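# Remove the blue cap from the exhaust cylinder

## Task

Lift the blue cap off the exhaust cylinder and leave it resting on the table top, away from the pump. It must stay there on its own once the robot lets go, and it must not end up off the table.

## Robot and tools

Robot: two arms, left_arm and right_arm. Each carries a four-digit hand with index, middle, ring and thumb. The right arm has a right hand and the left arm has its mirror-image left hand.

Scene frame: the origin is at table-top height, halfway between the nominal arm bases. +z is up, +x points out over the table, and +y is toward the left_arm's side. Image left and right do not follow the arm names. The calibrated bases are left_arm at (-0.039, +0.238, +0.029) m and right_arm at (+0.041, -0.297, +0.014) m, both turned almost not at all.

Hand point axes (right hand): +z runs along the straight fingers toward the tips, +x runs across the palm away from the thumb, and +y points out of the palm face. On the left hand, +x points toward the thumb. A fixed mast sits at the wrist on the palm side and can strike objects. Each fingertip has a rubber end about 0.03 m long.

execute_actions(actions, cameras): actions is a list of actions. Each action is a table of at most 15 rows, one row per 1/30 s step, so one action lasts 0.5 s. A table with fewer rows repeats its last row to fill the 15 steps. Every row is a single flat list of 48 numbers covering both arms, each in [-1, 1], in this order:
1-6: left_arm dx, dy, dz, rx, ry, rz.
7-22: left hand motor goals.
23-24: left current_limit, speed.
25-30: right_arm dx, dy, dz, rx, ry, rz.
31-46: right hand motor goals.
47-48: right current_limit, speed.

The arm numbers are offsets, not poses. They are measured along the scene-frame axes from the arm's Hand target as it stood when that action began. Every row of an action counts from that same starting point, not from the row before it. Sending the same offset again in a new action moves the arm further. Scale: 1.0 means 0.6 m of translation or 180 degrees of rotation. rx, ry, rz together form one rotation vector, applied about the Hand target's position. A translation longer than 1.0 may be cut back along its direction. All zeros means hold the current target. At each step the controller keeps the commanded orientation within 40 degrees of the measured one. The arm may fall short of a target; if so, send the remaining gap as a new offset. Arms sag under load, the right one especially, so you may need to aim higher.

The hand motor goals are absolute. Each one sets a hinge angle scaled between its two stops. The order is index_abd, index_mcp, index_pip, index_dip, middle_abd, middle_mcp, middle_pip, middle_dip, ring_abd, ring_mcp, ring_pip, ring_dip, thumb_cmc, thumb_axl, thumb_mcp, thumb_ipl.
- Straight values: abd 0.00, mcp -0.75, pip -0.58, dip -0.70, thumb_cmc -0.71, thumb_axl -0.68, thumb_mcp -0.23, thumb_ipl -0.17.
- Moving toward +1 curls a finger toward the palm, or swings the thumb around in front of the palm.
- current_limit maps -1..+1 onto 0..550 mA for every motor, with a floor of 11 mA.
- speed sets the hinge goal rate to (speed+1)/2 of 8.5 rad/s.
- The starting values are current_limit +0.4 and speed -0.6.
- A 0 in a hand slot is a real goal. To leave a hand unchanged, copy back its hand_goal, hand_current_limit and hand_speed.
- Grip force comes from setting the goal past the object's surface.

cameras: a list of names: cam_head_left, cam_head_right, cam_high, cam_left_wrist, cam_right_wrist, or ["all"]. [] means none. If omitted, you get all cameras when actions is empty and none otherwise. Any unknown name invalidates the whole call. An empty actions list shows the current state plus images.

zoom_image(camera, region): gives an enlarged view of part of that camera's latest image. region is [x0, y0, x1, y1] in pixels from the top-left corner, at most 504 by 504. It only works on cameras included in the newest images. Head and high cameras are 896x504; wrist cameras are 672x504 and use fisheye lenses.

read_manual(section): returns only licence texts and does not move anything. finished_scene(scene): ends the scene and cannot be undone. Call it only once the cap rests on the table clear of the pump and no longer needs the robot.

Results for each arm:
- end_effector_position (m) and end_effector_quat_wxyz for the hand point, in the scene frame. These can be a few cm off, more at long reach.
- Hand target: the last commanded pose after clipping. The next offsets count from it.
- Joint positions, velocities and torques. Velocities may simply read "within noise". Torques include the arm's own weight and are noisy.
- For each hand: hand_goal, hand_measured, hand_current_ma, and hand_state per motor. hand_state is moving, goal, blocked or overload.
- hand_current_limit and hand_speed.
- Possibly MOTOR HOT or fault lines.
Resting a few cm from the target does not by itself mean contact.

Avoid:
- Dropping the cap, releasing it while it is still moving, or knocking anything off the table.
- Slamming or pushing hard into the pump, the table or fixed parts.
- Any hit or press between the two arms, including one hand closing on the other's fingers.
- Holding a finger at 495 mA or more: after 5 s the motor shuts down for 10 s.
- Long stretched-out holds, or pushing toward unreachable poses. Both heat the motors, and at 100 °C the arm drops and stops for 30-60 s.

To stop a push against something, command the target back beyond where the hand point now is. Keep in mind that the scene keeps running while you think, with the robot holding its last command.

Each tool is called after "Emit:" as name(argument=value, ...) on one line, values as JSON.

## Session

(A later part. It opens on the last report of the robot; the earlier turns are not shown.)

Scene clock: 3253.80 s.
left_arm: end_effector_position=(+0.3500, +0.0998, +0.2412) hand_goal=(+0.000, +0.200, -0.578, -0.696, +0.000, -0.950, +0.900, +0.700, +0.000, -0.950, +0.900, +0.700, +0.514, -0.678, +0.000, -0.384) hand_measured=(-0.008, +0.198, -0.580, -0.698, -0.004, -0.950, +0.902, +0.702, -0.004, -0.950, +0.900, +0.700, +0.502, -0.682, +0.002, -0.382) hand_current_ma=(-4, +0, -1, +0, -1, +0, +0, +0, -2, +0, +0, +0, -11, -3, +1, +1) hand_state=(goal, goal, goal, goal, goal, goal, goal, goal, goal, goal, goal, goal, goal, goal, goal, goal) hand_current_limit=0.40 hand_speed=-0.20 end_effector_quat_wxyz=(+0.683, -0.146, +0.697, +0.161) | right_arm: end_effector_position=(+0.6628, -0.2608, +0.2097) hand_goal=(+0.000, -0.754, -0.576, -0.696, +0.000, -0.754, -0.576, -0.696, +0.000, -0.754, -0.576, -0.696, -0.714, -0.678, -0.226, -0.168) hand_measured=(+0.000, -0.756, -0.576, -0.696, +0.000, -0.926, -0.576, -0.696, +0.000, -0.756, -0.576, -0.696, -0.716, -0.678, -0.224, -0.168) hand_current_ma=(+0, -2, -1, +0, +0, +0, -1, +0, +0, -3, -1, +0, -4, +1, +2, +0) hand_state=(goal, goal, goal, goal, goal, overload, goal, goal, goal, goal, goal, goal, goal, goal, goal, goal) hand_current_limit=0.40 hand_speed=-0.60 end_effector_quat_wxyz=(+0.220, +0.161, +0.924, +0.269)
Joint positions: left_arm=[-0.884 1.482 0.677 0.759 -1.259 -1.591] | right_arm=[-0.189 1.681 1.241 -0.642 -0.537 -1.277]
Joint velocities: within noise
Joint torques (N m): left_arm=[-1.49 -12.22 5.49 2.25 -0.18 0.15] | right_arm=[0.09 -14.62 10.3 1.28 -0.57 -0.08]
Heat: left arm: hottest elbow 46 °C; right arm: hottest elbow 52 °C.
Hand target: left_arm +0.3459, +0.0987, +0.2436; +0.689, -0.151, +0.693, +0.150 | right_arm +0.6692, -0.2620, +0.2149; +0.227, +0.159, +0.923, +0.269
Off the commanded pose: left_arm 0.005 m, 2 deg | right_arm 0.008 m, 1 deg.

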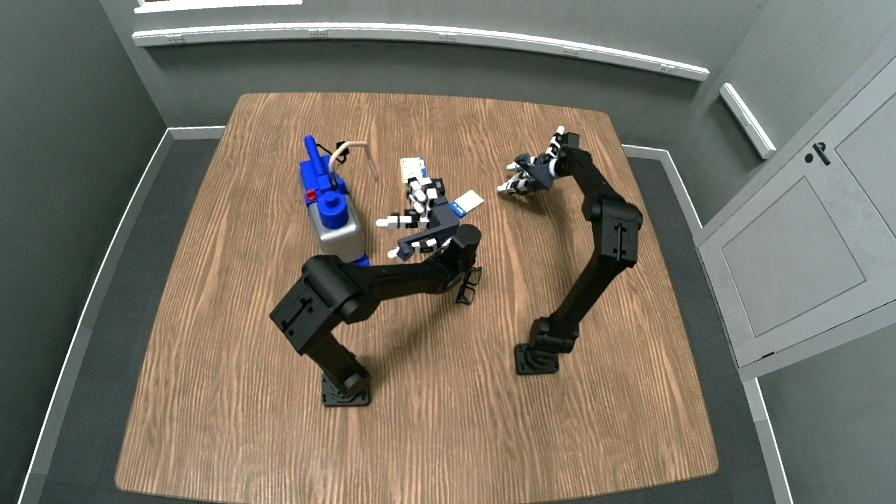

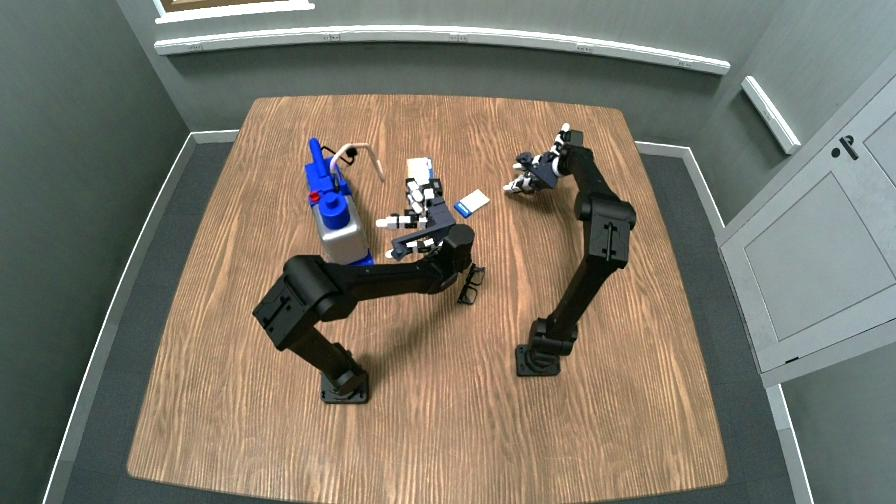

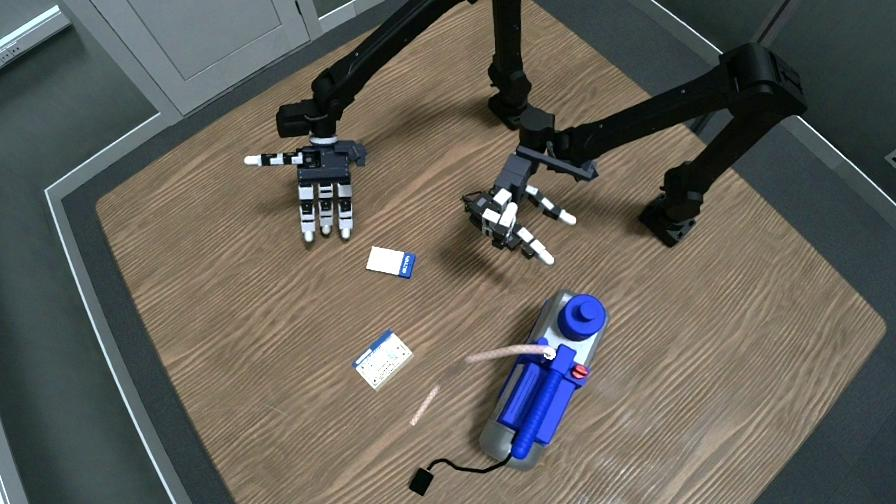

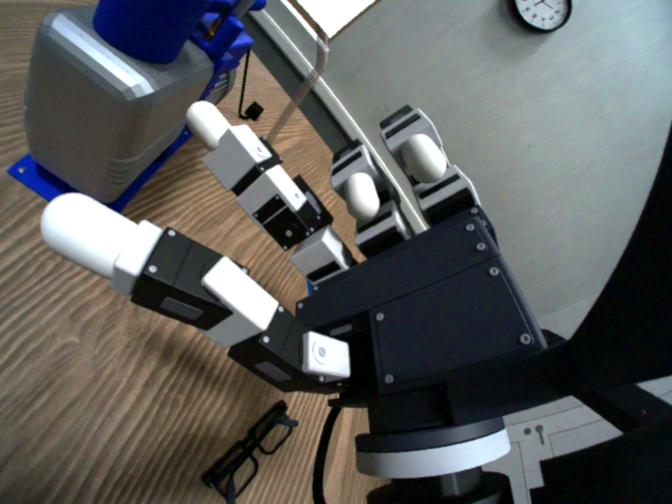

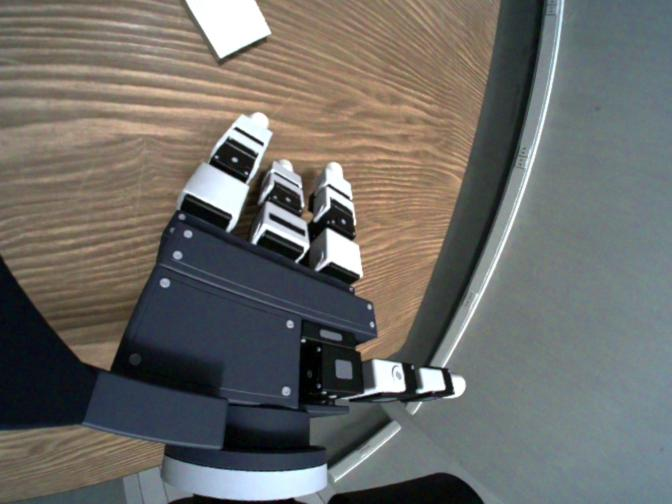

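Emit:
execute_actions(actions=[[[0.02,0.02,0.19,0,0,-0.13,0,0.2,-0.577,-0.696,0,-0.95,0.9,0.7,0,-0.95,0.9,0.7,0.514,-0.678,-0.3,-0.2,0.4,-0.2,0,0,0,0,0,0,0,-0.754,-0.576,-0.696,0,-0.754,-0.576,-0.696,0,-0.754,-0.576,-0.696,-0.714,-0.678,-0.226,-0.168,0.4,-0.6]],[[0.02,0.08,0.0,0,0,-0.13,0,0.2,-0.577,-0.696,0,-0.95,0.9,0.7,0,-0.95,0.9,0.7,0.514,-0.678,-0.3,-0.2,0.4,-0.2,0,0,0,0,0,0,0,-0.754,-0.576,-0.696,0,-0.754,-0.576,-0.696,0,-0.754,-0.576,-0.696,-0.714,-0.678,-0.226,-0.168,0.4,-0.6]],[[0.025,0.08,0.0,0,0,-0.13,0,0.2,-0.577,-0.696,0,-0.95,0.9,0.7,0,-0.95,0.9,0.7,0.514,-0.678,-0.3,-0.2,0.4,-0.2,0,0,0,0,0,0,0,-0.754,-0.576,-0.696,0,-0.754,-0.576,-0.696,0,-0.754,-0.576,-0.696,-0.714,-0.678,-0.226,-0.168,0.4,-0.6]]], cameras=["cam_left_wrist","cam_high"])

Scene clock: 3354.33 s.
left_arm: end_effector_position=(+0.3773, +0.2009, +0.3377) hand_goal=(+0.000, +0.200, -0.578, -0.696, +0.000, -0.950, +0.900, +0.700, +0.000, -0.950, +0.900, +0.700, +0.514, -0.678, -0.300, -0.200) hand_measured=(-0.008, +0.200, -0.578, -0.698, -0.004, -0.950, +0.902, +0.702, -0.004, -0.952, +0.900, +0.700, +0.502, -0.680, -0.300, -0.202) hand_current_ma=(-4, +0, +0, +0, -1, +0, +0, +0, -2, +0, +0, +0, -11, -1, +0, -1) hand_state=(goal, goal, goal, goal, goal, goal, goal, goal, goal, goal, goal, goal, goal, goal, goal, goal) hand_current_limit=0.40 hand_speed=-0.20 end_effector_quat_wxyz=(+0.638, +0.274, +0.664, -0.279) | right_arm: end_effector_position=(+0.6628, -0.2608, +0.2097) hand_goal=(+0.000, -0.754, -0.576, -0.696, +0.000, -0.754, -0.576, -0.696, +0.000, -0.754, -0.576, -0.696, -0.714, -0.678, -0.226, -0.168) hand_measured=(+0.000, -0.756, -0.576, -0.696, +0.000, -0.926, -0.576, -0.696, +0.000, -0.756, -0.576, -0.696, -0.716, -0.678, -0.224, -0.168) hand_current_ma=(+0, -2, -1, +0, +0, +0, -1, +0, +0, -3, -1, +0, -4, +1, +2, +0) hand_state=(goal, goal, goal, goal, goal, overload, goal, goal, goal, goal, goal, goal, goal, goal, goal, goal) hand_current_limit=0.40 hand_speed=-0.60 end_effector_quat_wxyz=(+0.220, +0.161, +0.924, +0.269)
Joint positions: left_arm=[0.06 0.76 0.499 0.209 0.925 -1.549] | right_arm=[-0.189 1.681 1.241 -0.642 -0.537 -1.277]
Joint torques (N m): left_arm=[0.97 -3.08 11.32 2.97 0.19 0.08] | right_arm=[-0.32 -13.92 10.86 0.96 -0.56 -0.14]
Heat: left arm: hottest elbow 45 °C; right arm: hottest elbow 52 °C.
Hand target: left_arm +0.3849, +0.2067, +0.3577; +0.650, +0.275, +0.654, -0.273 | right_arm +0.6692, -0.2620, +0.2149; +0.227, +0.159, +0.923, +0.269
Off the commanded pose: left_arm 0.022 m, 2 deg | right_arm 0.008 m, 1 deg.
Images, in order (width x height): cam_high 896x504, cam_left_wrist 672x504.

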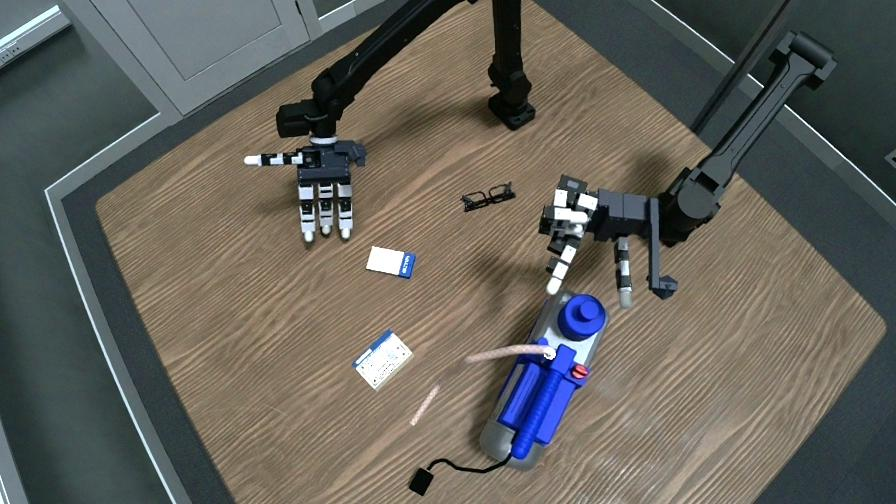

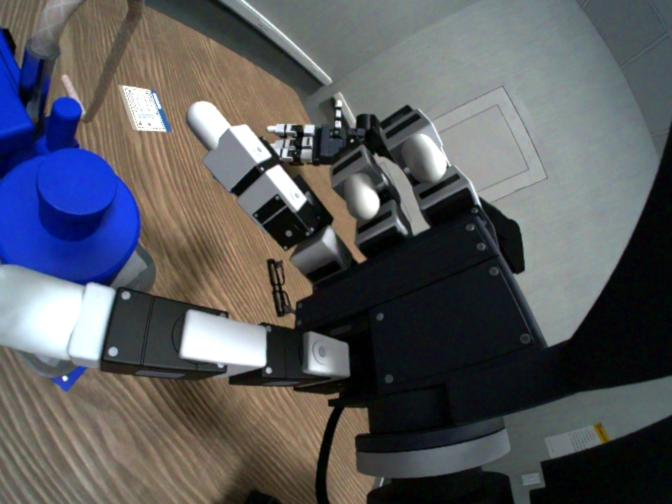

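Emit:
execute_actions(actions=[[[0.0085,0.022,-0.10,0,0,0,0,0.2,-0.577,-0.696,0,-0.95,0.9,0.7,0,-0.95,0.9,0.7,0.514,-0.678,-0.3,-0.2,0.4,-0.2,0,0,0,0,0,0,0,-0.754,-0.576,-0.696,0,-0.754,-0.576,-0.696,0,-0.754,-0.576,-0.696,-0.714,-0.678,-0.226,-0.168,0.4,-0.6]]], cameras=["cam_left_wrist","cam_high"])

Emit:
zoom_image(camera="cam_high", region=[510, 250, 650, 380])

Scene clock: 3375.83 s.
left_arm: end_effector_position=(+0.3880, +0.2152, +0.3025) hand_goal=(+0.000, +0.200, -0.578, -0.696, +0.000, -0.950, +0.900, +0.700, +0.000, -0.950, +0.900, +0.700, +0.514, -0.678, -0.300, -0.200) hand_measured=(-0.008, +0.200, -0.578, -0.698, -0.004, -0.950, +0.902, +0.702, -0.004, -0.952, +0.900, +0.700, +0.502, -0.680, -0.300, -0.202) hand_current_ma=(-4, +0, +0, +0, -1, +0, +0, +0, -2, +0, +0, +0, -11, -1, +0, -1) hand_state=(goal, goal, goal, goal, goal, goal, goal, goal, goal, goal, goal, goal, goal, goal, goal, goal) hand_current_limit=0.40 hand_speed=-0.20 end_effector_quat_wxyz=(+0.650, +0.281, +0.652, -0.272) | right_arm: end_effector_position=(+0.6628, -0.2608, +0.2097) hand_goal=(+0.000, -0.754, -0.576, -0.696, +0.000, -0.754, -0.576, -0.696, +0.000, -0.754, -0.576, -0.696, -0.714, -0.678, -0.226, -0.168) hand_measured=(+0.000, -0.756, -0.576, -0.696, +0.000, -0.926, -0.576, -0.696, +0.000, -0.756, -0.576, -0.696, -0.716, -0.678, -0.224, -0.168) hand_current_ma=(+0, -2, -1, +0, +0, +0, -1, +0, +0, -3, -1, +0, -4, +1, +2, +0) hand_state=(goal, goal, goal, goal, goal, overload, goal, goal, goal, goal, goal, goal, goal, goal, goal, goal) hand_current_limit=0.40 hand_speed=-0.60 end_effector_quat_wxyz=(+0.220, +0.161, +0.924, +0.269)
Joint positions: left_arm=[0.113 0.876 0.422 0.441 0.978 -1.548] | right_arm=[-0.189 1.681 1.241 -0.642 -0.537 -1.277]
Joint torques (N m): left_arm=[0.44 -3.55 8.14 2.96 0.17 0.09] | right_arm=[-0.91 -14.21 10.58 1.25 -0.54 -0.1]
Heat: left arm: hottest elbow 49 °C; right arm: hottest elbow 52 °C.
Hand target: left_arm +0.3900, +0.2199, +0.2977; +0.650, +0.275, +0.654, -0.273 | right_arm +0.6692, -0.2620, +0.2149; +0.227, +0.159, +0.923, +0.269
Off the commanded pose: left_arm 0.007 m, 1 deg | right_arm 0.008 m, 1 deg.
Images, in order (width x height): cam_high 896x504, cam_left_wrist 672x504.

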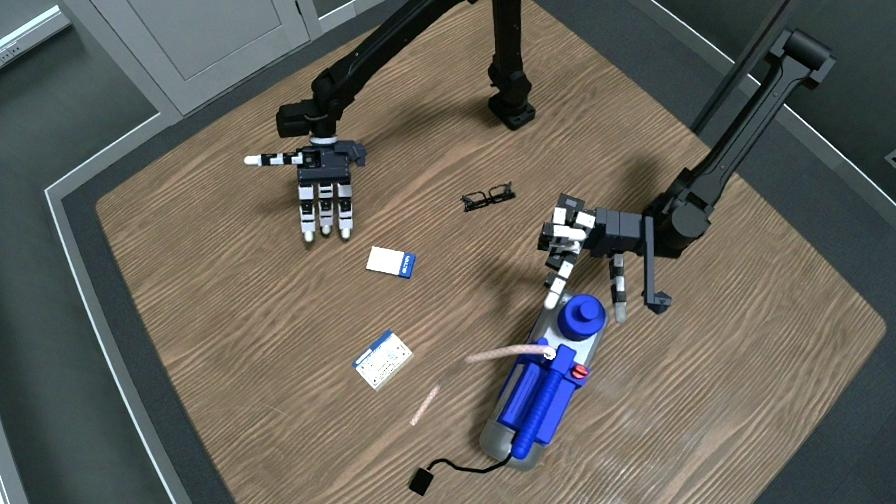

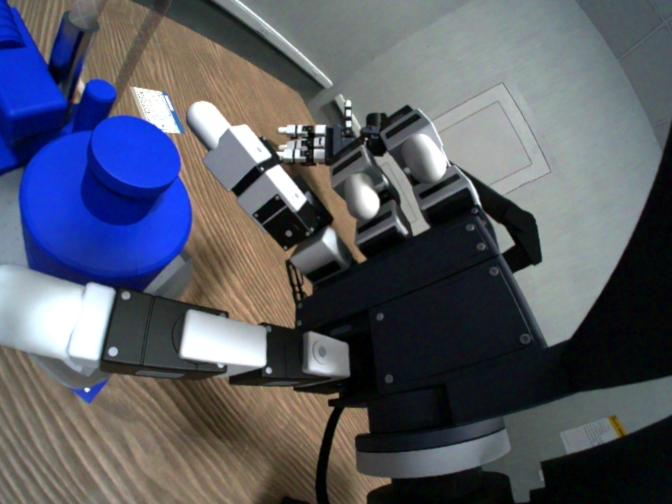

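Scaled by 3.600 from the camera's 896x504 image, which has a finer 1280x720 frame.

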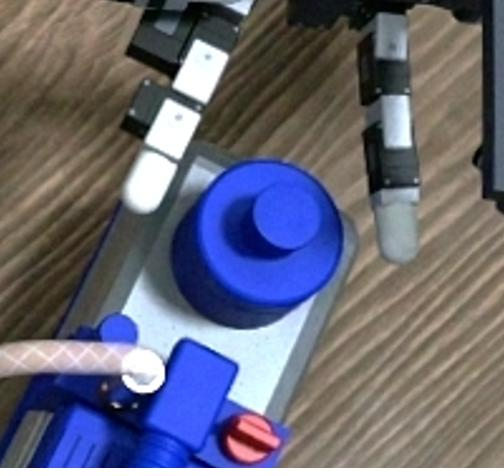

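Emit:
execute_actions(actions=[[[0,0,-0.064,0,0,0,0,0.2,-0.577,-0.696,0,-0.95,0.9,0.7,0,-0.95,0.9,0.7,0.514,-0.678,-0.3,-0.2,0.4,-0.2,0,0,0,0,0,0,0,-0.754,-0.576,-0.696,0,-0.754,-0.576,-0.696,0,-0.754,-0.576,-0.696,-0.714,-0.678,-0.226,-0.168,0.4,-0.6]]], cameras=["cam_left_wrist","cam_high"])

Emit:
zoom_image(camera="cam_high", region=[510, 250, 650, 380])

Scene clock: 3389.17 s.
left_arm: end_effector_position=(+0.3888, +0.2153, +0.2647) hand_goal=(+0.000, +0.200, -0.578, -0.696, +0.000, -0.950, +0.900, +0.700, +0.000, -0.950, +0.900, +0.700, +0.514, -0.678, -0.300, -0.200) hand_measured=(-0.008, +0.200, -0.578, -0.698, -0.004, -0.950, +0.902, +0.702, -0.004, -0.952, +0.900, +0.700, +0.502, -0.680, -0.300, -0.202) hand_current_ma=(-4, +0, +0, +0, -1, +0, +0, +0, -2, +0, +0, +0, -11, -1, +0, -1) hand_state=(goal, goal, goal, goal, goal, goal, goal, goal, goal, goal, goal, goal, goal, goal, goal, goal) hand_current_limit=0.40 hand_speed=-0.20 end_effector_quat_wxyz=(+0.651, +0.282, +0.651, -0.271) | right_arm: end_effector_position=(+0.6628, -0.2608, +0.2097) hand_goal=(+0.000, -0.754, -0.576, -0.696, +0.000, -0.754, -0.576, -0.696, +0.000, -0.754, -0.576, -0.696, -0.714, -0.678, -0.226, -0.168) hand_measured=(+0.000, -0.756, -0.576, -0.696, +0.000, -0.926, -0.576, -0.696, +0.000, -0.756, -0.576, -0.696, -0.716, -0.678, -0.224, -0.168) hand_current_ma=(+0, -2, -1, +0, +0, +0, -1, +0, +0, -3, -1, +0, -4, +1, +2, +0) hand_state=(goal, goal, goal, goal, goal, overload, goal, goal, goal, goal, goal, goal, goal, goal, goal, goal) hand_current_limit=0.40 hand_speed=-0.60 end_effector_quat_wxyz=(+0.220, +0.161, +0.924, +0.269)
Joint positions: left_arm=[0.113 0.976 0.351 0.614 0.978 -1.548] | right_arm=[-0.189 1.681 1.241 -0.642 -0.537 -1.277]
Joint torques (N m): left_arm=[0.44 -3.96 7.36 2.88 0.17 0.09] | right_arm=[-0.56 -14.56 10.48 1.06 -0.59 -0.1]
Heat: left arm: hottest elbow 50 °C; right arm: hottest elbow 52 °C.
Hand target: left_arm +0.3900, +0.2199, +0.2593; +0.650, +0.275, +0.654, -0.273 | right_arm +0.6692, -0.2620, +0.2149; +0.227, +0.159, +0.923, +0.269
Off the commanded pose: left_arm 0.007 m, 1 deg | right_arm 0.008 m, 1 deg.
Images, in order (width x height): cam_high 896x504, cam_left_wrist 672x504.

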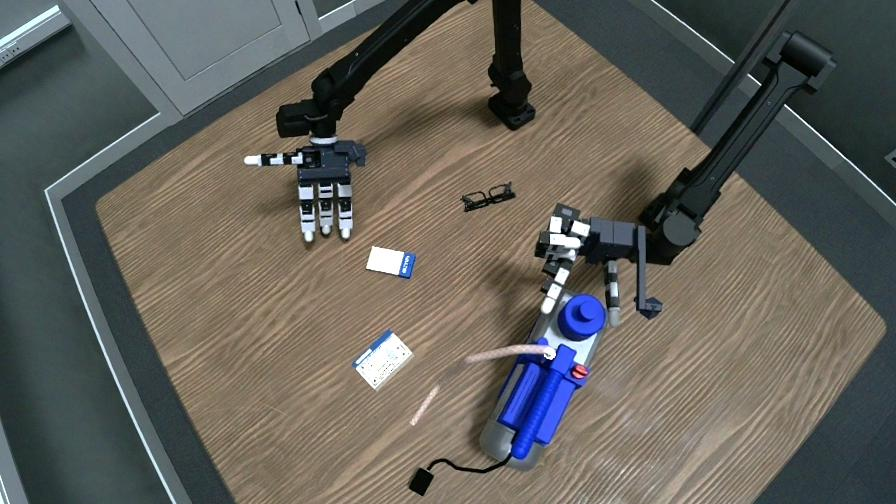

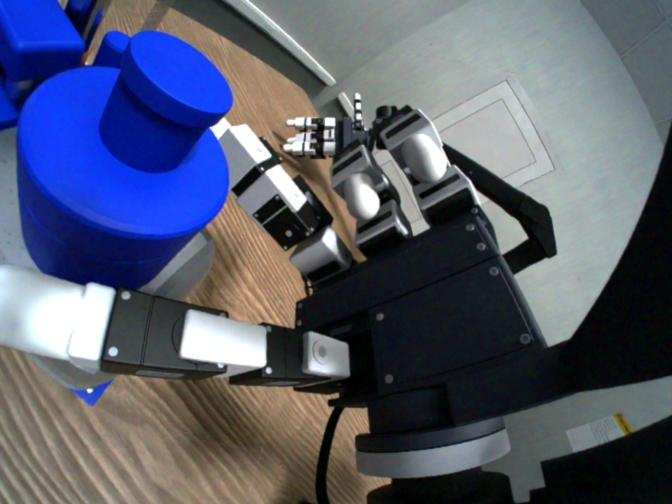

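Scaled by 3.600 from the camera's 896x504 image, which has a finer 1280x720 frame.

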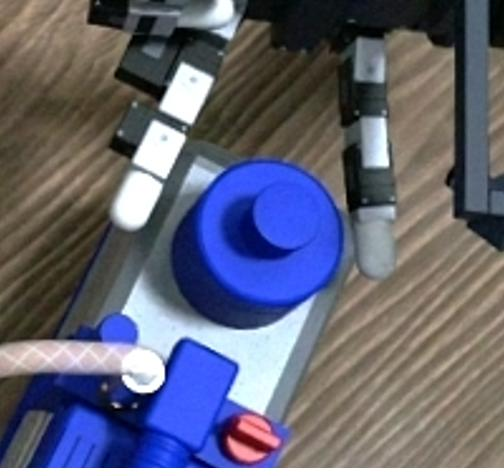

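Emit:
zoom_image(camera="cam_left_wrist", region=[0, 20, 240, 290])

Emit:
zoom_image(camera="cam_left_wrist", region=[70, 20, 240, 180])

Scaled by 1.867 from the camera's 672x504 image, which has a finer 960x720 frame.

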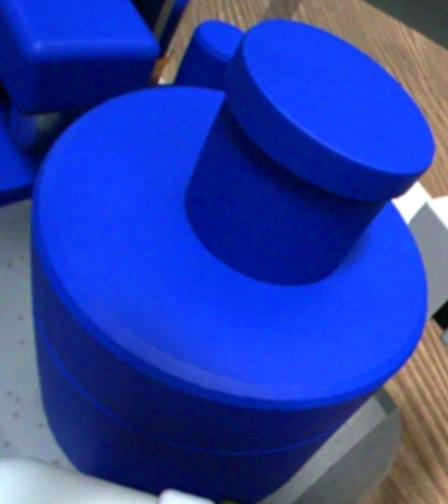

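Scaled by 2.965 from the camera's 672x504 image, which has a finer 960x720 frame.

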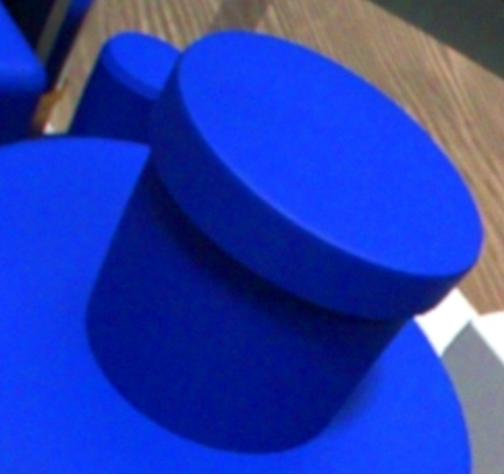

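Emit:
execute_actions(actions=[[[0,0,0,0,0,0,0,0.32,-0.577,-0.696,0,-0.95,0.9,0.7,0,-0.95,0.9,0.7,0.514,-0.678,-0.22,-0.168,0.2,-0.7,0,0,0,0,0,0,0,-0.754,-0.576,-0.696,0,-0.754,-0.576,-0.696,0,-0.754,-0.576,-0.696,-0.714,-0.678,-0.226,-0.168,0.4,-0.6]],[[0,0,0,0,0,0,0,0.42,-0.56,-0.68,0,-0.95,0.9,0.7,0,-0.95,0.9,0.7,0.514,-0.678,-0.12,-0.14,0.2,-0.7,0,0,0,0,0,0,0,-0.754,-0.576,-0.696,0,-0.754,-0.576,-0.696,0,-0.754,-0.576,-0.696,-0.714,-0.678,-0.226,-0.168,0.4,-0.6]]], cameras=["cam_left_wrist"])

Emit:
zoom_image(camera="cam_left_wrist", region=[0, 20, 270, 290])

Scene clock: 3412.10 s.
left_arm: end_effector_position=(+0.3889, +0.2153, +0.2649) hand_goal=(+0.000, +0.420, -0.560, -0.680, +0.000, -0.950, +0.900, +0.700, +0.000, -0.950, +0.900, +0.700, +0.514, -0.678, -0.120, -0.140) hand_measured=(-0.006, +0.332, -0.584, -0.692, -0.004, -0.950, +0.902, +0.702, -0.004, -0.952, +0.900, +0.700, +0.502, -0.680, -0.228, -0.164) hand_current_ma=(-4, -246, -32, -12, -1, +0, +0, +0, -2, +0, +0, +0, -11, -1, -330, -48) hand_state=(goal, blocked, blocked, goal, goal, goal, goal, goal, goal, goal, goal, goal, goal, goal, blocked, blocked) hand_current_limit=0.20 hand_speed=-0.70 end_effector_quat_wxyz=(+0.651, +0.282, +0.651, -0.271) | right_arm: end_effector_position=(+0.6628, -0.2608, +0.2097) hand_goal=(+0.000, -0.754, -0.576, -0.696, +0.000, -0.754, -0.576, -0.696, +0.000, -0.754, -0.576, -0.696, -0.714, -0.678, -0.226, -0.168) hand_measured=(+0.000, -0.756, -0.576, -0.696, +0.000, -0.926, -0.576, -0.696, +0.000, -0.756, -0.576, -0.696, -0.716, -0.678, -0.224, -0.168) hand_current_ma=(+0, -2, -1, +0, +0, +0, -1, +0, +0, -3, -1, +0, -4, +1, +2, +0) hand_state=(goal, goal, goal, goal, goal, overload, goal, goal, goal, goal, goal, goal, goal, goal, goal, goal) hand_current_limit=0.40 hand_speed=-0.60 end_effector_quat_wxyz=(+0.220, +0.161, +0.924, +0.269)
Joint positions: left_arm=[0.113 0.976 0.351 0.615 0.978 -1.548] | right_arm=[-0.189 1.681 1.241 -0.642 -0.537 -1.277]
Joint torques (N m): left_arm=[0.44 -3.84 7.35 3.04 0.15 0.08] | right_arm=[-0.03 -14.15 10.37 1.05 -0.59 -0.13]
Heat: left arm: hottest elbow 48 °C; right arm: hottest elbow 52 °C.
Hand target: left_arm +0.3900, +0.2200, +0.2593; +0.650, +0.275, +0.654, -0.273 | right_arm +0.6692, -0.2620, +0.2149; +0.227, +0.159, +0.923, +0.269
Off the commanded pose: left_arm 0.007 m, 1 deg | right_arm 0.008 m, 1 deg.
Images, in order (width x height): cam_left_wrist 672x504.

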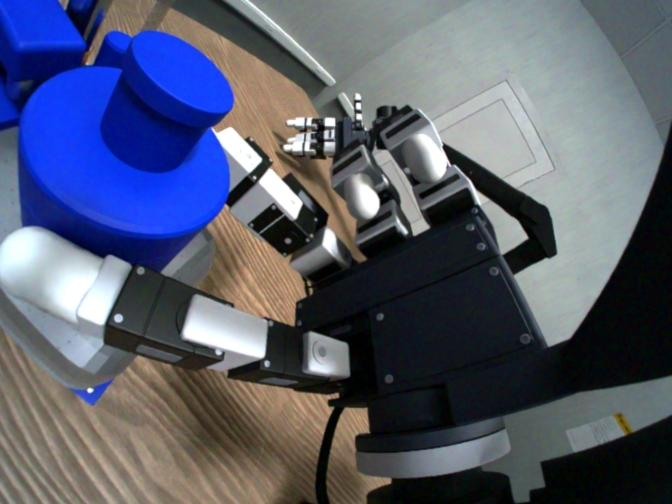

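Scaled by 1.867 from the camera's 672x504 image, which has a finer 960x720 frame.

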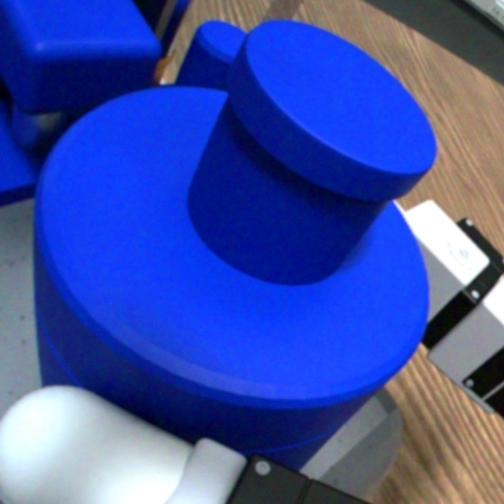

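Emit:
execute_actions(actions=[[[0,0,0,0,0,0,0,0.52,-0.5,-0.64,0,-0.95,0.9,0.7,0,-0.95,0.9,0.7,0.514,-0.678,-0.0,-0.1,0.75,-0.6,0,0,0,0,0,0,0,-0.754,-0.576,-0.696,0,-0.754,-0.576,-0.696,0,-0.754,-0.576,-0.696,-0.714,-0.678,-0.226,-0.168,0.4,-0.6]]], cameras=[])

Emit:
execute_actions(actions=[[[0.024,0.001,0,0,0,0.072,0,0.52,-0.5,-0.64,0,-0.95,0.9,0.7,0,-0.95,0.9,0.7,0.514,-0.678,-0.0,-0.1,0.75,-0.6,0,0,0,0,0,0,0,-0.754,-0.576,-0.696,0,-0.754,-0.576,-0.696,0,-0.754,-0.576,-0.696,-0.714,-0.678,-0.226,-0.168,0.4,-0.6]],[[0.024,0.006,0,0,0,0.072,0,0.52,-0.5,-0.64,0,-0.95,0.9,0.7,0,-0.95,0.9,0.7,0.514,-0.678,-0.0,-0.1,0.75,-0.6,0,0,0,0,0,0,0,-0.754,-0.576,-0.696,0,-0.754,-0.576,-0.696,0,-0.754,-0.576,-0.696,-0.714,-0.678,-0.226,-0.168,0.4,-0.6]]], cameras=["cam_left_wrist","cam_high"])

Emit:
zoom_image(camera="cam_high", region=[510, 250, 650, 380])

Scene clock: 3426.47 s.
left_arm: end_effector_position=(+0.3888, +0.2152, +0.2648) hand_goal=(+0.000, +0.520, -0.500, -0.640, +0.000, -0.950, +0.900, +0.700, +0.000, -0.950, +0.900, +0.700, +0.514, -0.678, +0.000, -0.100) hand_measured=(-0.006, +0.334, -0.584, -0.682, -0.004, -0.950, +0.902, +0.702, -0.004, -0.952, +0.900, +0.700, +0.502, -0.680, -0.228, -0.156) hand_current_ma=(-4, -481, -207, -75, -1, +0, +0, +0, -2, +0, +0, +0, -11, -1, -481, -179) hand_state=(goal, blocked, blocked, blocked, goal, goal, goal, goal, goal, goal, goal, goal, goal, goal, blocked, blocked) hand_current_limit=0.75 hand_speed=-0.60 end_effector_quat_wxyz=(+0.651, +0.282, +0.651, -0.272) | right_arm: end_effector_position=(+0.6628, -0.2608, +0.2097) hand_goal=(+0.000, -0.754, -0.576, -0.696, +0.000, -0.754, -0.576, -0.696, +0.000, -0.754, -0.576, -0.696, -0.714, -0.678, -0.226, -0.168) hand_measured=(+0.000, -0.756, -0.576, -0.696, +0.000, -0.926, -0.576, -0.696, +0.000, -0.756, -0.576, -0.696, -0.716, -0.678, -0.224, -0.168) hand_current_ma=(+0, -2, -1, +0, +0, +0, -1, +0, +0, -3, -1, +0, -4, +1, +2, +0) hand_state=(goal, goal, goal, goal, goal, overload, goal, goal, goal, goal, goal, goal, goal, goal, goal, goal) hand_current_limit=0.40 hand_speed=-0.60 end_effector_quat_wxyz=(+0.220, +0.161, +0.924, +0.269)
Joint positions: left_arm=[0.113 0.976 0.351 0.615 0.979 -1.548] | right_arm=[-0.189 1.681 1.241 -0.642 -0.537 -1.277]
Joint torques (N m): left_arm=[0.5 -3.96 7.32 3.04 0.15 0.08] | right_arm=[-0.85 -14.15 10.69 1.25 -0.49 -0.08]
Heat: left arm: hottest elbow 48 °C; right arm: hottest elbow 52 °C.
Hand target: left_arm +0.3899, +0.2199, +0.2593; +0.650, +0.275, +0.654, -0.273 | right_arm +0.6692, -0.2620, +0.2149; +0.227, +0.159, +0.923, +0.269
Off the commanded pose: left_arm 0.007 m, 1 deg | right_arm 0.008 m, 1 deg.
No camera images: "cameras" was empty.

Scene clock: 3427.77 s.
left_arm: end_effector_position=(+0.4094, +0.2230, +0.2575) hand_goal=(+0.000, +0.520, -0.500, -0.640, +0.000, -0.950, +0.900, +0.700, +0.000, -0.950, +0.900, +0.700, +0.514, -0.678, +0.000, -0.100) hand_measured=(+0.026, +0.288, -0.588, -0.682, -0.004, -0.950, +0.902, +0.702, -0.004, -0.950, +0.900, +0.700, +0.518, -0.678, -0.186, -0.138) hand_current_ma=(+29, -481, -220, -75, -1, +0, +0, +0, -2, +0, +0, +0, +2, +0, -481, -99) hand_state=(blocked, blocked, blocked, blocked, goal, goal, goal, goal, goal, goal, goal, goal, goal, goal, blocked, blocked) hand_current_limit=0.75 hand_speed=-0.60 end_effector_quat_wxyz=(+0.695, +0.130, +0.697, -0.122) | right_arm: end_effector_position=(+0.6628, -0.2608, +0.2097) hand_goal=(+0.000, -0.754, -0.576, -0.696, +0.000, -0.754, -0.576, -0.696, +0.000, -0.754, -0.576, -0.696, -0.714, -0.678, -0.226, -0.168) hand_measured=(+0.000, -0.756, -0.576, -0.696, +0.000, -0.926, -0.576, -0.696, +0.000, -0.756, -0.576, -0.696, -0.716, -0.678, -0.224, -0.168) hand_current_ma=(+0, -2, -1, +0, +0, +0, -1, +0, +0, -3, -1, +0, -4, +1, +2, +0) hand_state=(goal, goal, goal, goal, goal, overload, goal, goal, goal, goal, goal, goal, goal, goal, goal, goal) hand_current_limit=0.40 hand_speed=-0.60 end_effector_quat_wxyz=(+0.220, +0.161, +0.924, +0.269)
Joint positions: left_arm=[-0.193 1.034 0.357 0.672 0.226 -1.559] | right_arm=[-0.189 1.681 1.241 -0.642 -0.537 -1.277]
Joint torques (N m): left_arm=[-1.08 -3.9 9.46 2.67 -0.64 0.09] | right_arm=[-0.79 -14.21 10.55 1.24 -0.58 -0.09]
Heat: left arm: hottest elbow 48 °C; right arm: hottest elbow 52 °C.
Hand target: left_arm +0.4188, +0.2241, +0.2592; +0.695, +0.121, +0.699, -0.120 | right_arm +0.6692, -0.2620, +0.2149; +0.227, +0.159, +0.923, +0.269
Off the commanded pose: left_arm 0.010 m, 1 deg | right_arm 0.008 m, 1 deg.
Images, in order (width x height): cam_high 896x504, cam_left_wrist 672x504.

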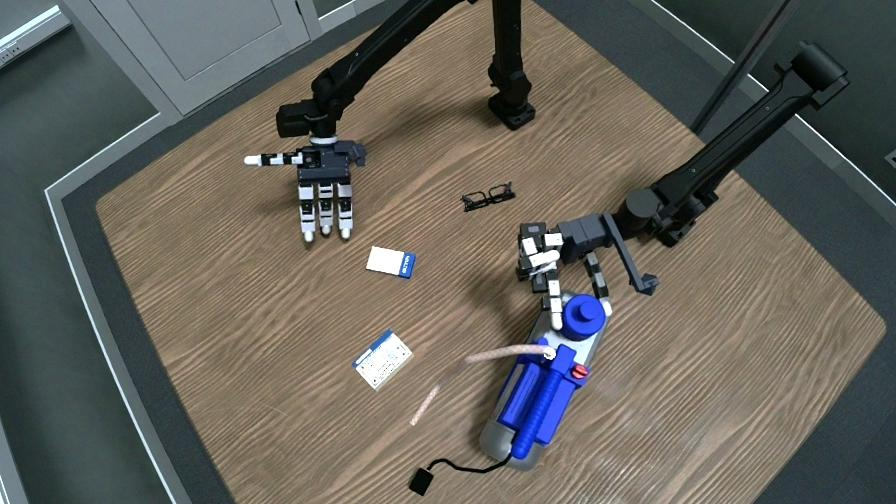

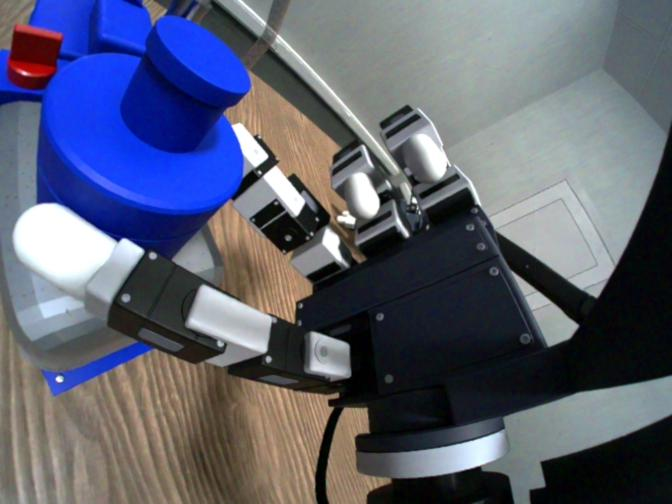

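Scaled by 3.600 from the camera's 896x504 image, which has a finer 1280x720 frame.

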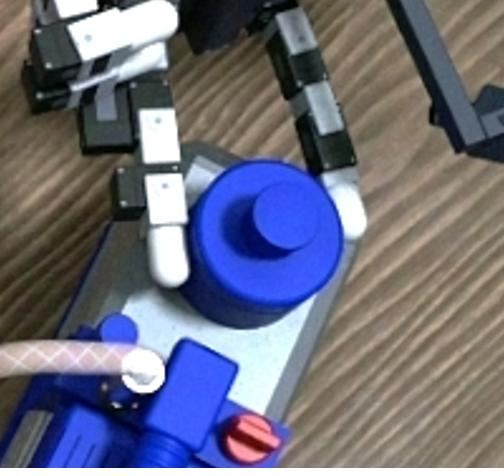

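Emit:
execute_actions(actions=[[[0.02,0.006,0.03,0,0,0.06,0,0.52,-0.5,-0.64,0,-0.95,0.9,0.7,0,-0.95,0.9,0.7,0.514,-0.678,-0.0,-0.1,0.75,-0.6,0,0,0,0,0,0,0,-0.754,-0.576,-0.696,0,-0.754,-0.576,-0.696,0,-0.754,-0.576,-0.696,-0.714,-0.678,-0.226,-0.168,0.4,-0.6]],[[0.015,0.012,0.02,0,0,0.06,0,0.52,-0.5,-0.64,0,-0.95,0.9,0.7,0,-0.95,0.9,0.7,0.514,-0.678,-0.0,-0.1,0.75,-0.6,0,0,0,0,0,0,0,-0.754,-0.576,-0.696,0,-0.754,-0.576,-0.696,0,-0.754,-0.576,-0.696,-0.714,-0.678,-0.226,-0.168,0.4,-0.6]]], cameras=["cam_left_wrist","cam_high"])

Emit:
zoom_image(camera="cam_left_wrist", region=[0, 0, 270, 270])

Emit:
zoom_image(camera="cam_high", region=[510, 250, 650, 380])

Scene clock: 3436.27 s.
left_arm: end_effector_position=(+0.4230, +0.2358, +0.2658) hand_goal=(+0.000, +0.520, -0.500, -0.640, +0.000, -0.950, +0.900, +0.700, +0.000, -0.950, +0.900, +0.700, +0.514, -0.678, +0.000, -0.100) hand_measured=(-0.016, +0.236, -0.588, -0.682, -0.004, -0.950, +0.902, +0.702, -0.004, -0.950, +0.900, +0.700, +0.484, -0.680, -0.134, -0.138) hand_current_ma=(-14, -481, -225, -75, -1, +0, +0, +0, -2, +0, +0, +0, -46, -1, -481, -97) hand_state=(goal, blocked, blocked, blocked, goal, goal, goal, goal, goal, goal, goal, goal, blocked, goal, blocked, blocked) hand_current_limit=0.75 hand_speed=-0.60 end_effector_quat_wxyz=(+0.693, -0.008, +0.721, +0.005) | right_arm: end_effector_position=(+0.6628, -0.2608, +0.2097) hand_goal=(+0.000, -0.754, -0.576, -0.696, +0.000, -0.754, -0.576, -0.696, +0.000, -0.754, -0.576, -0.696, -0.714, -0.678, -0.226, -0.168) hand_measured=(+0.000, -0.756, -0.576, -0.696, +0.000, -0.926, -0.576, -0.696, +0.000, -0.756, -0.576, -0.696, -0.716, -0.678, -0.224, -0.168) hand_current_ma=(+0, -2, -1, +0, +0, +0, -1, +0, +0, -3, -1, +0, -4, +1, +2, +0) hand_state=(goal, goal, goal, goal, goal, overload, goal, goal, goal, goal, goal, goal, goal, goal, goal, goal) hand_current_limit=0.40 hand_speed=-0.60 end_effector_quat_wxyz=(+0.220, +0.161, +0.924, +0.269)
Joint positions: left_arm=[-0.361 1.15 0.489 0.62 -0.317 -1.587] | right_arm=[-0.189 1.681 1.241 -0.642 -0.537 -1.277]
Joint torques (N m): left_arm=[-0.26 -6.53 11.85 2.17 -0.57 0.33] | right_arm=[-0.15 -14.39 10.55 1.07 -0.54 -0.03]
Heat: left arm: hottest elbow 49 °C; right arm: hottest elbow 52 °C.
Hand target: left_arm +0.4398, +0.2348, +0.2894; +0.705, -0.012, +0.709, +0.012 | right_arm +0.6692, -0.2620, +0.2149; +0.227, +0.159, +0.923, +0.269
Off the commanded pose: left_arm 0.029 m, 2 deg | right_arm 0.008 m, 1 deg.
Images, in order (width x height): cam_high 896x504, cam_left_wrist 672x504.

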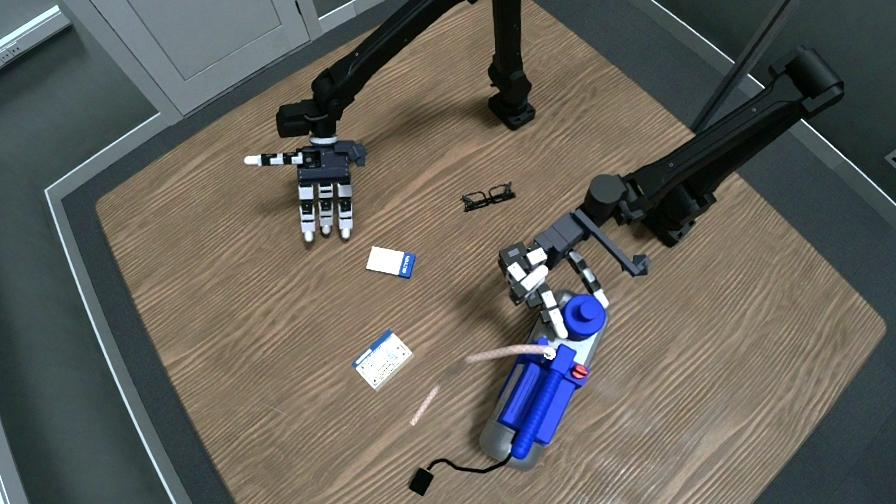

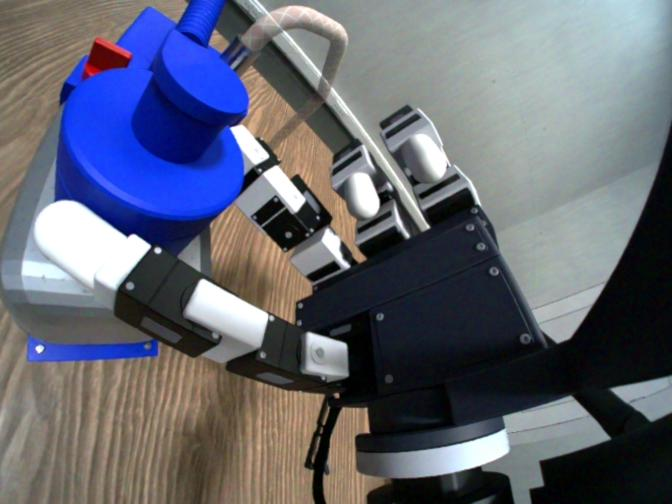

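Scaled by 1.867 from the camera's 672x504 image, which has a finer 960x720 frame.

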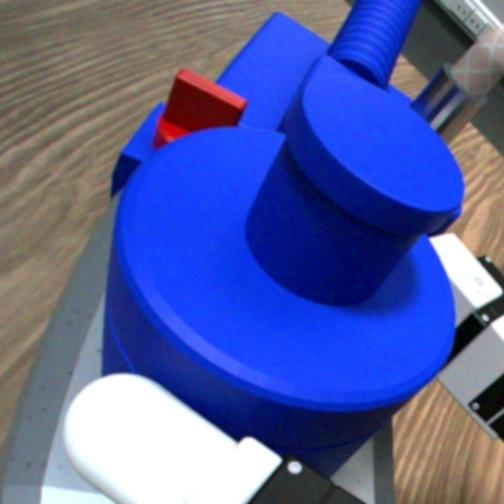

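Scaled by 3.600 from the camera's 896x504 image, which has a finer 1280x720 frame.

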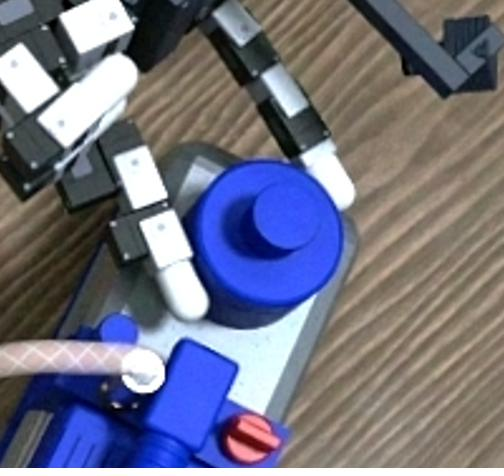

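Emit:
execute_actions(actions=[[[0.0,0.0,0.04,0,0,0,0,0.52,-0.5,-0.64,0,-0.95,0.9,0.7,0,-0.95,0.9,0.7,0.514,-0.678,-0.0,-0.1,0.75,-0.6,0,0,0,0,0,0,0,-0.754,-0.576,-0.696,0,-0.754,-0.576,-0.696,0,-0.754,-0.576,-0.696,-0.714,-0.678,-0.226,-0.168,0.4,-0.6]]], cameras=["cam_left_wrist"])

Emit:
execute_actions(actions=[[[0.0,0.0,0.04,0,0,0,0,0.52,-0.5,-0.64,0,-0.95,0.9,0.7,0,-0.95,0.9,0.7,0.514,-0.678,-0.0,-0.1,0.75,-0.6,0,0,0,0,0,0,0,-0.754,-0.576,-0.696,0,-0.754,-0.576,-0.696,0,-0.754,-0.576,-0.696,-0.714,-0.678,-0.226,-0.168,0.4,-0.6]]], cameras=["cam_left_wrist"])

Emit:
zoom_image(camera="cam_left_wrist", region=[0, 0, 270, 270])

Scene clock: 3449.93 s.
left_arm: end_effector_position=(+0.4248, +0.2359, +0.2657) hand_goal=(+0.000, +0.520, -0.500, -0.640, +0.000, -0.950, +0.900, +0.700, +0.000, -0.950, +0.900, +0.700, +0.514, -0.678, +0.000, -0.100) hand_measured=(-0.010, +0.236, -0.588, -0.678, -0.004, -0.950, +0.902, +0.702, -0.004, -0.950, +0.900, +0.700, +0.464, -0.682, -0.134, -0.140) hand_current_ma=(-7, -481, -225, -67, -1, +0, +0, +0, -2, +0, +0, +0, -96, -4, -481, -108) hand_state=(goal, blocked, blocked, blocked, goal, goal, goal, goal, goal, goal, goal, goal, blocked, goal, blocked, blocked) hand_current_limit=0.75 hand_speed=-0.60 end_effector_quat_wxyz=(+0.675, -0.006, +0.738, +0.011) | right_arm: end_effector_position=(+0.6628, -0.2608, +0.2097) hand_goal=(+0.000, -0.754, -0.576, -0.696, +0.000, -0.754, -0.576, -0.696, +0.000, -0.754, -0.576, -0.696, -0.714, -0.678, -0.226, -0.168) hand_measured=(+0.000, -0.756, -0.576, -0.696, +0.000, -0.926, -0.576, -0.696, +0.000, -0.756, -0.576, -0.696, -0.716, -0.678, -0.224, -0.168) hand_current_ma=(+0, -2, -1, +0, +0, +0, -1, +0, +0, -3, -1, +0, -4, +1, +2, +0) hand_state=(goal, goal, goal, goal, goal, overload, goal, goal, goal, goal, goal, goal, goal, goal, goal, goal) hand_current_limit=0.40 hand_speed=-0.60 end_effector_quat_wxyz=(+0.220, +0.161, +0.924, +0.269)
Joint positions: left_arm=[-0.362 1.137 0.517 0.527 -0.324 -1.592] | right_arm=[-0.189 1.681 1.241 -0.642 -0.537 -1.277]
Joint torques (N m): left_arm=[-0.26 -9.88 12.74 2.28 -0.39 0.35] | right_arm=[-1.03 -14.45 10.76 1.14 -0.61 -0.11]
Heat: left arm: hottest elbow 52 °C; right arm: hottest elbow 52 °C.
Hand target: left_arm +0.4398, +0.2349, +0.3131; +0.705, -0.012, +0.709, +0.012 | right_arm +0.6692, -0.2620, +0.2149; +0.227, +0.159, +0.923, +0.269
Off the commanded pose: left_arm 0.050 m, 5 deg | right_arm 0.008 m, 1 deg.
Images, in order (width x height): cam_left_wrist 672x504.

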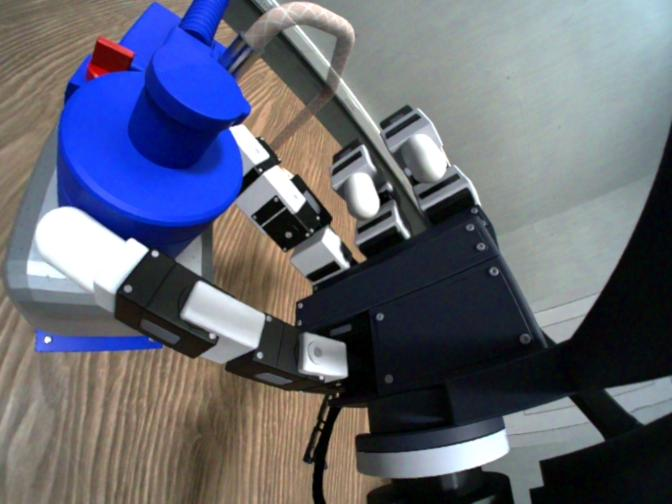

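Scene clock: 3450.63 s.
left_arm: end_effector_position=(+0.4246, +0.2354, +0.2795) hand_goal=(+0.000, +0.520, -0.500, -0.640, +0.000, -0.950, +0.900, +0.700, +0.000, -0.950, +0.900, +0.700, +0.514, -0.678, +0.000, -0.100) hand_measured=(-0.026, +0.236, -0.588, -0.678, -0.004, -0.950, +0.902, +0.702, -0.004, -0.950, +0.900, +0.700, +0.448, -0.686, -0.134, -0.140) hand_current_ma=(-29, -481, -225, -67, -1, +0, +0, +0, -2, +0, +0, +0, -148, -7, -481, -108) hand_state=(blocked, blocked, blocked, blocked, goal, goal, goal, goal, goal, goal, goal, goal, blocked, goal, blocked, blocked) hand_current_limit=0.75 hand_speed=-0.60 end_effector_quat_wxyz=(+0.669, -0.011, +0.743, +0.007) | right_arm: end_effector_position=(+0.6628, -0.2608, +0.2097) hand_goal=(+0.000, -0.754, -0.576, -0.696, +0.000, -0.754, -0.576, -0.696, +0.000, -0.754, -0.576, -0.696, -0.714, -0.678, -0.226, -0.168) hand_measured=(+0.000, -0.756, -0.576, -0.696, +0.000, -0.926, -0.576, -0.696, +0.000, -0.756, -0.576, -0.696, -0.716, -0.678, -0.224, -0.168) hand_current_ma=(+0, -2, -1, +0, +0, +0, -1, +0, +0, -3, -1, +0, -4, +1, +2, +0) hand_state=(goal, goal, goal, goal, goal, overload, goal, goal, goal, goal, goal, goal, goal, goal, goal, goal) hand_current_limit=0.40 hand_speed=-0.60 end_effector_quat_wxyz=(+0.220, +0.161, +0.924, +0.269)
Joint positions: left_arm=[-0.362 1.098 0.549 0.439 -0.323 -1.61] | right_arm=[-0.189 1.681 1.241 -0.642 -0.537 -1.277]
Joint torques (N m): left_arm=[-0.38 -10.11 13.61 2.36 -0.51 0.52] | right_arm=[-0.73 -13.57 10.5 0.91 -0.65 -0.12]
Heat: left arm: hottest elbow 53 °C; right arm: hottest elbow 52 °C.
Hand target: left_arm +0.4397, +0.2349, +0.3371; +0.705, -0.012, +0.709, +0.012 | right_arm +0.6692, -0.2620, +0.2149; +0.227, +0.159, +0.923, +0.269
Off the commanded pose: left_arm 0.060 m, 6 deg | right_arm 0.008 m, 1 deg.
Images, in order (width x height): cam_left_wrist 672x504.

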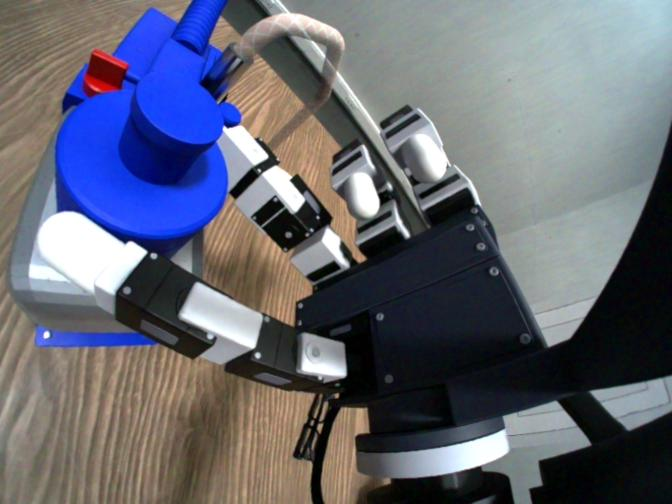

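Scaled by 1.867 from the camera's 672x504 image, which has a finer 960x720 frame.

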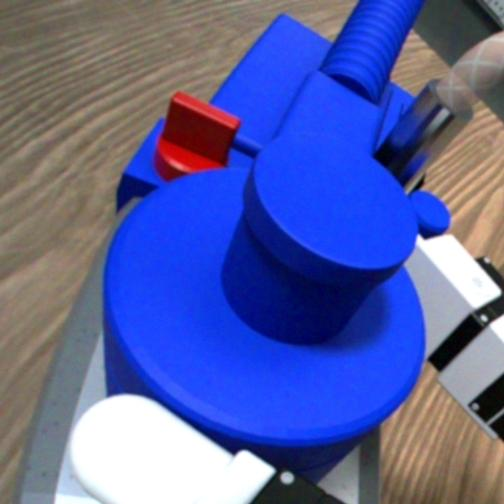

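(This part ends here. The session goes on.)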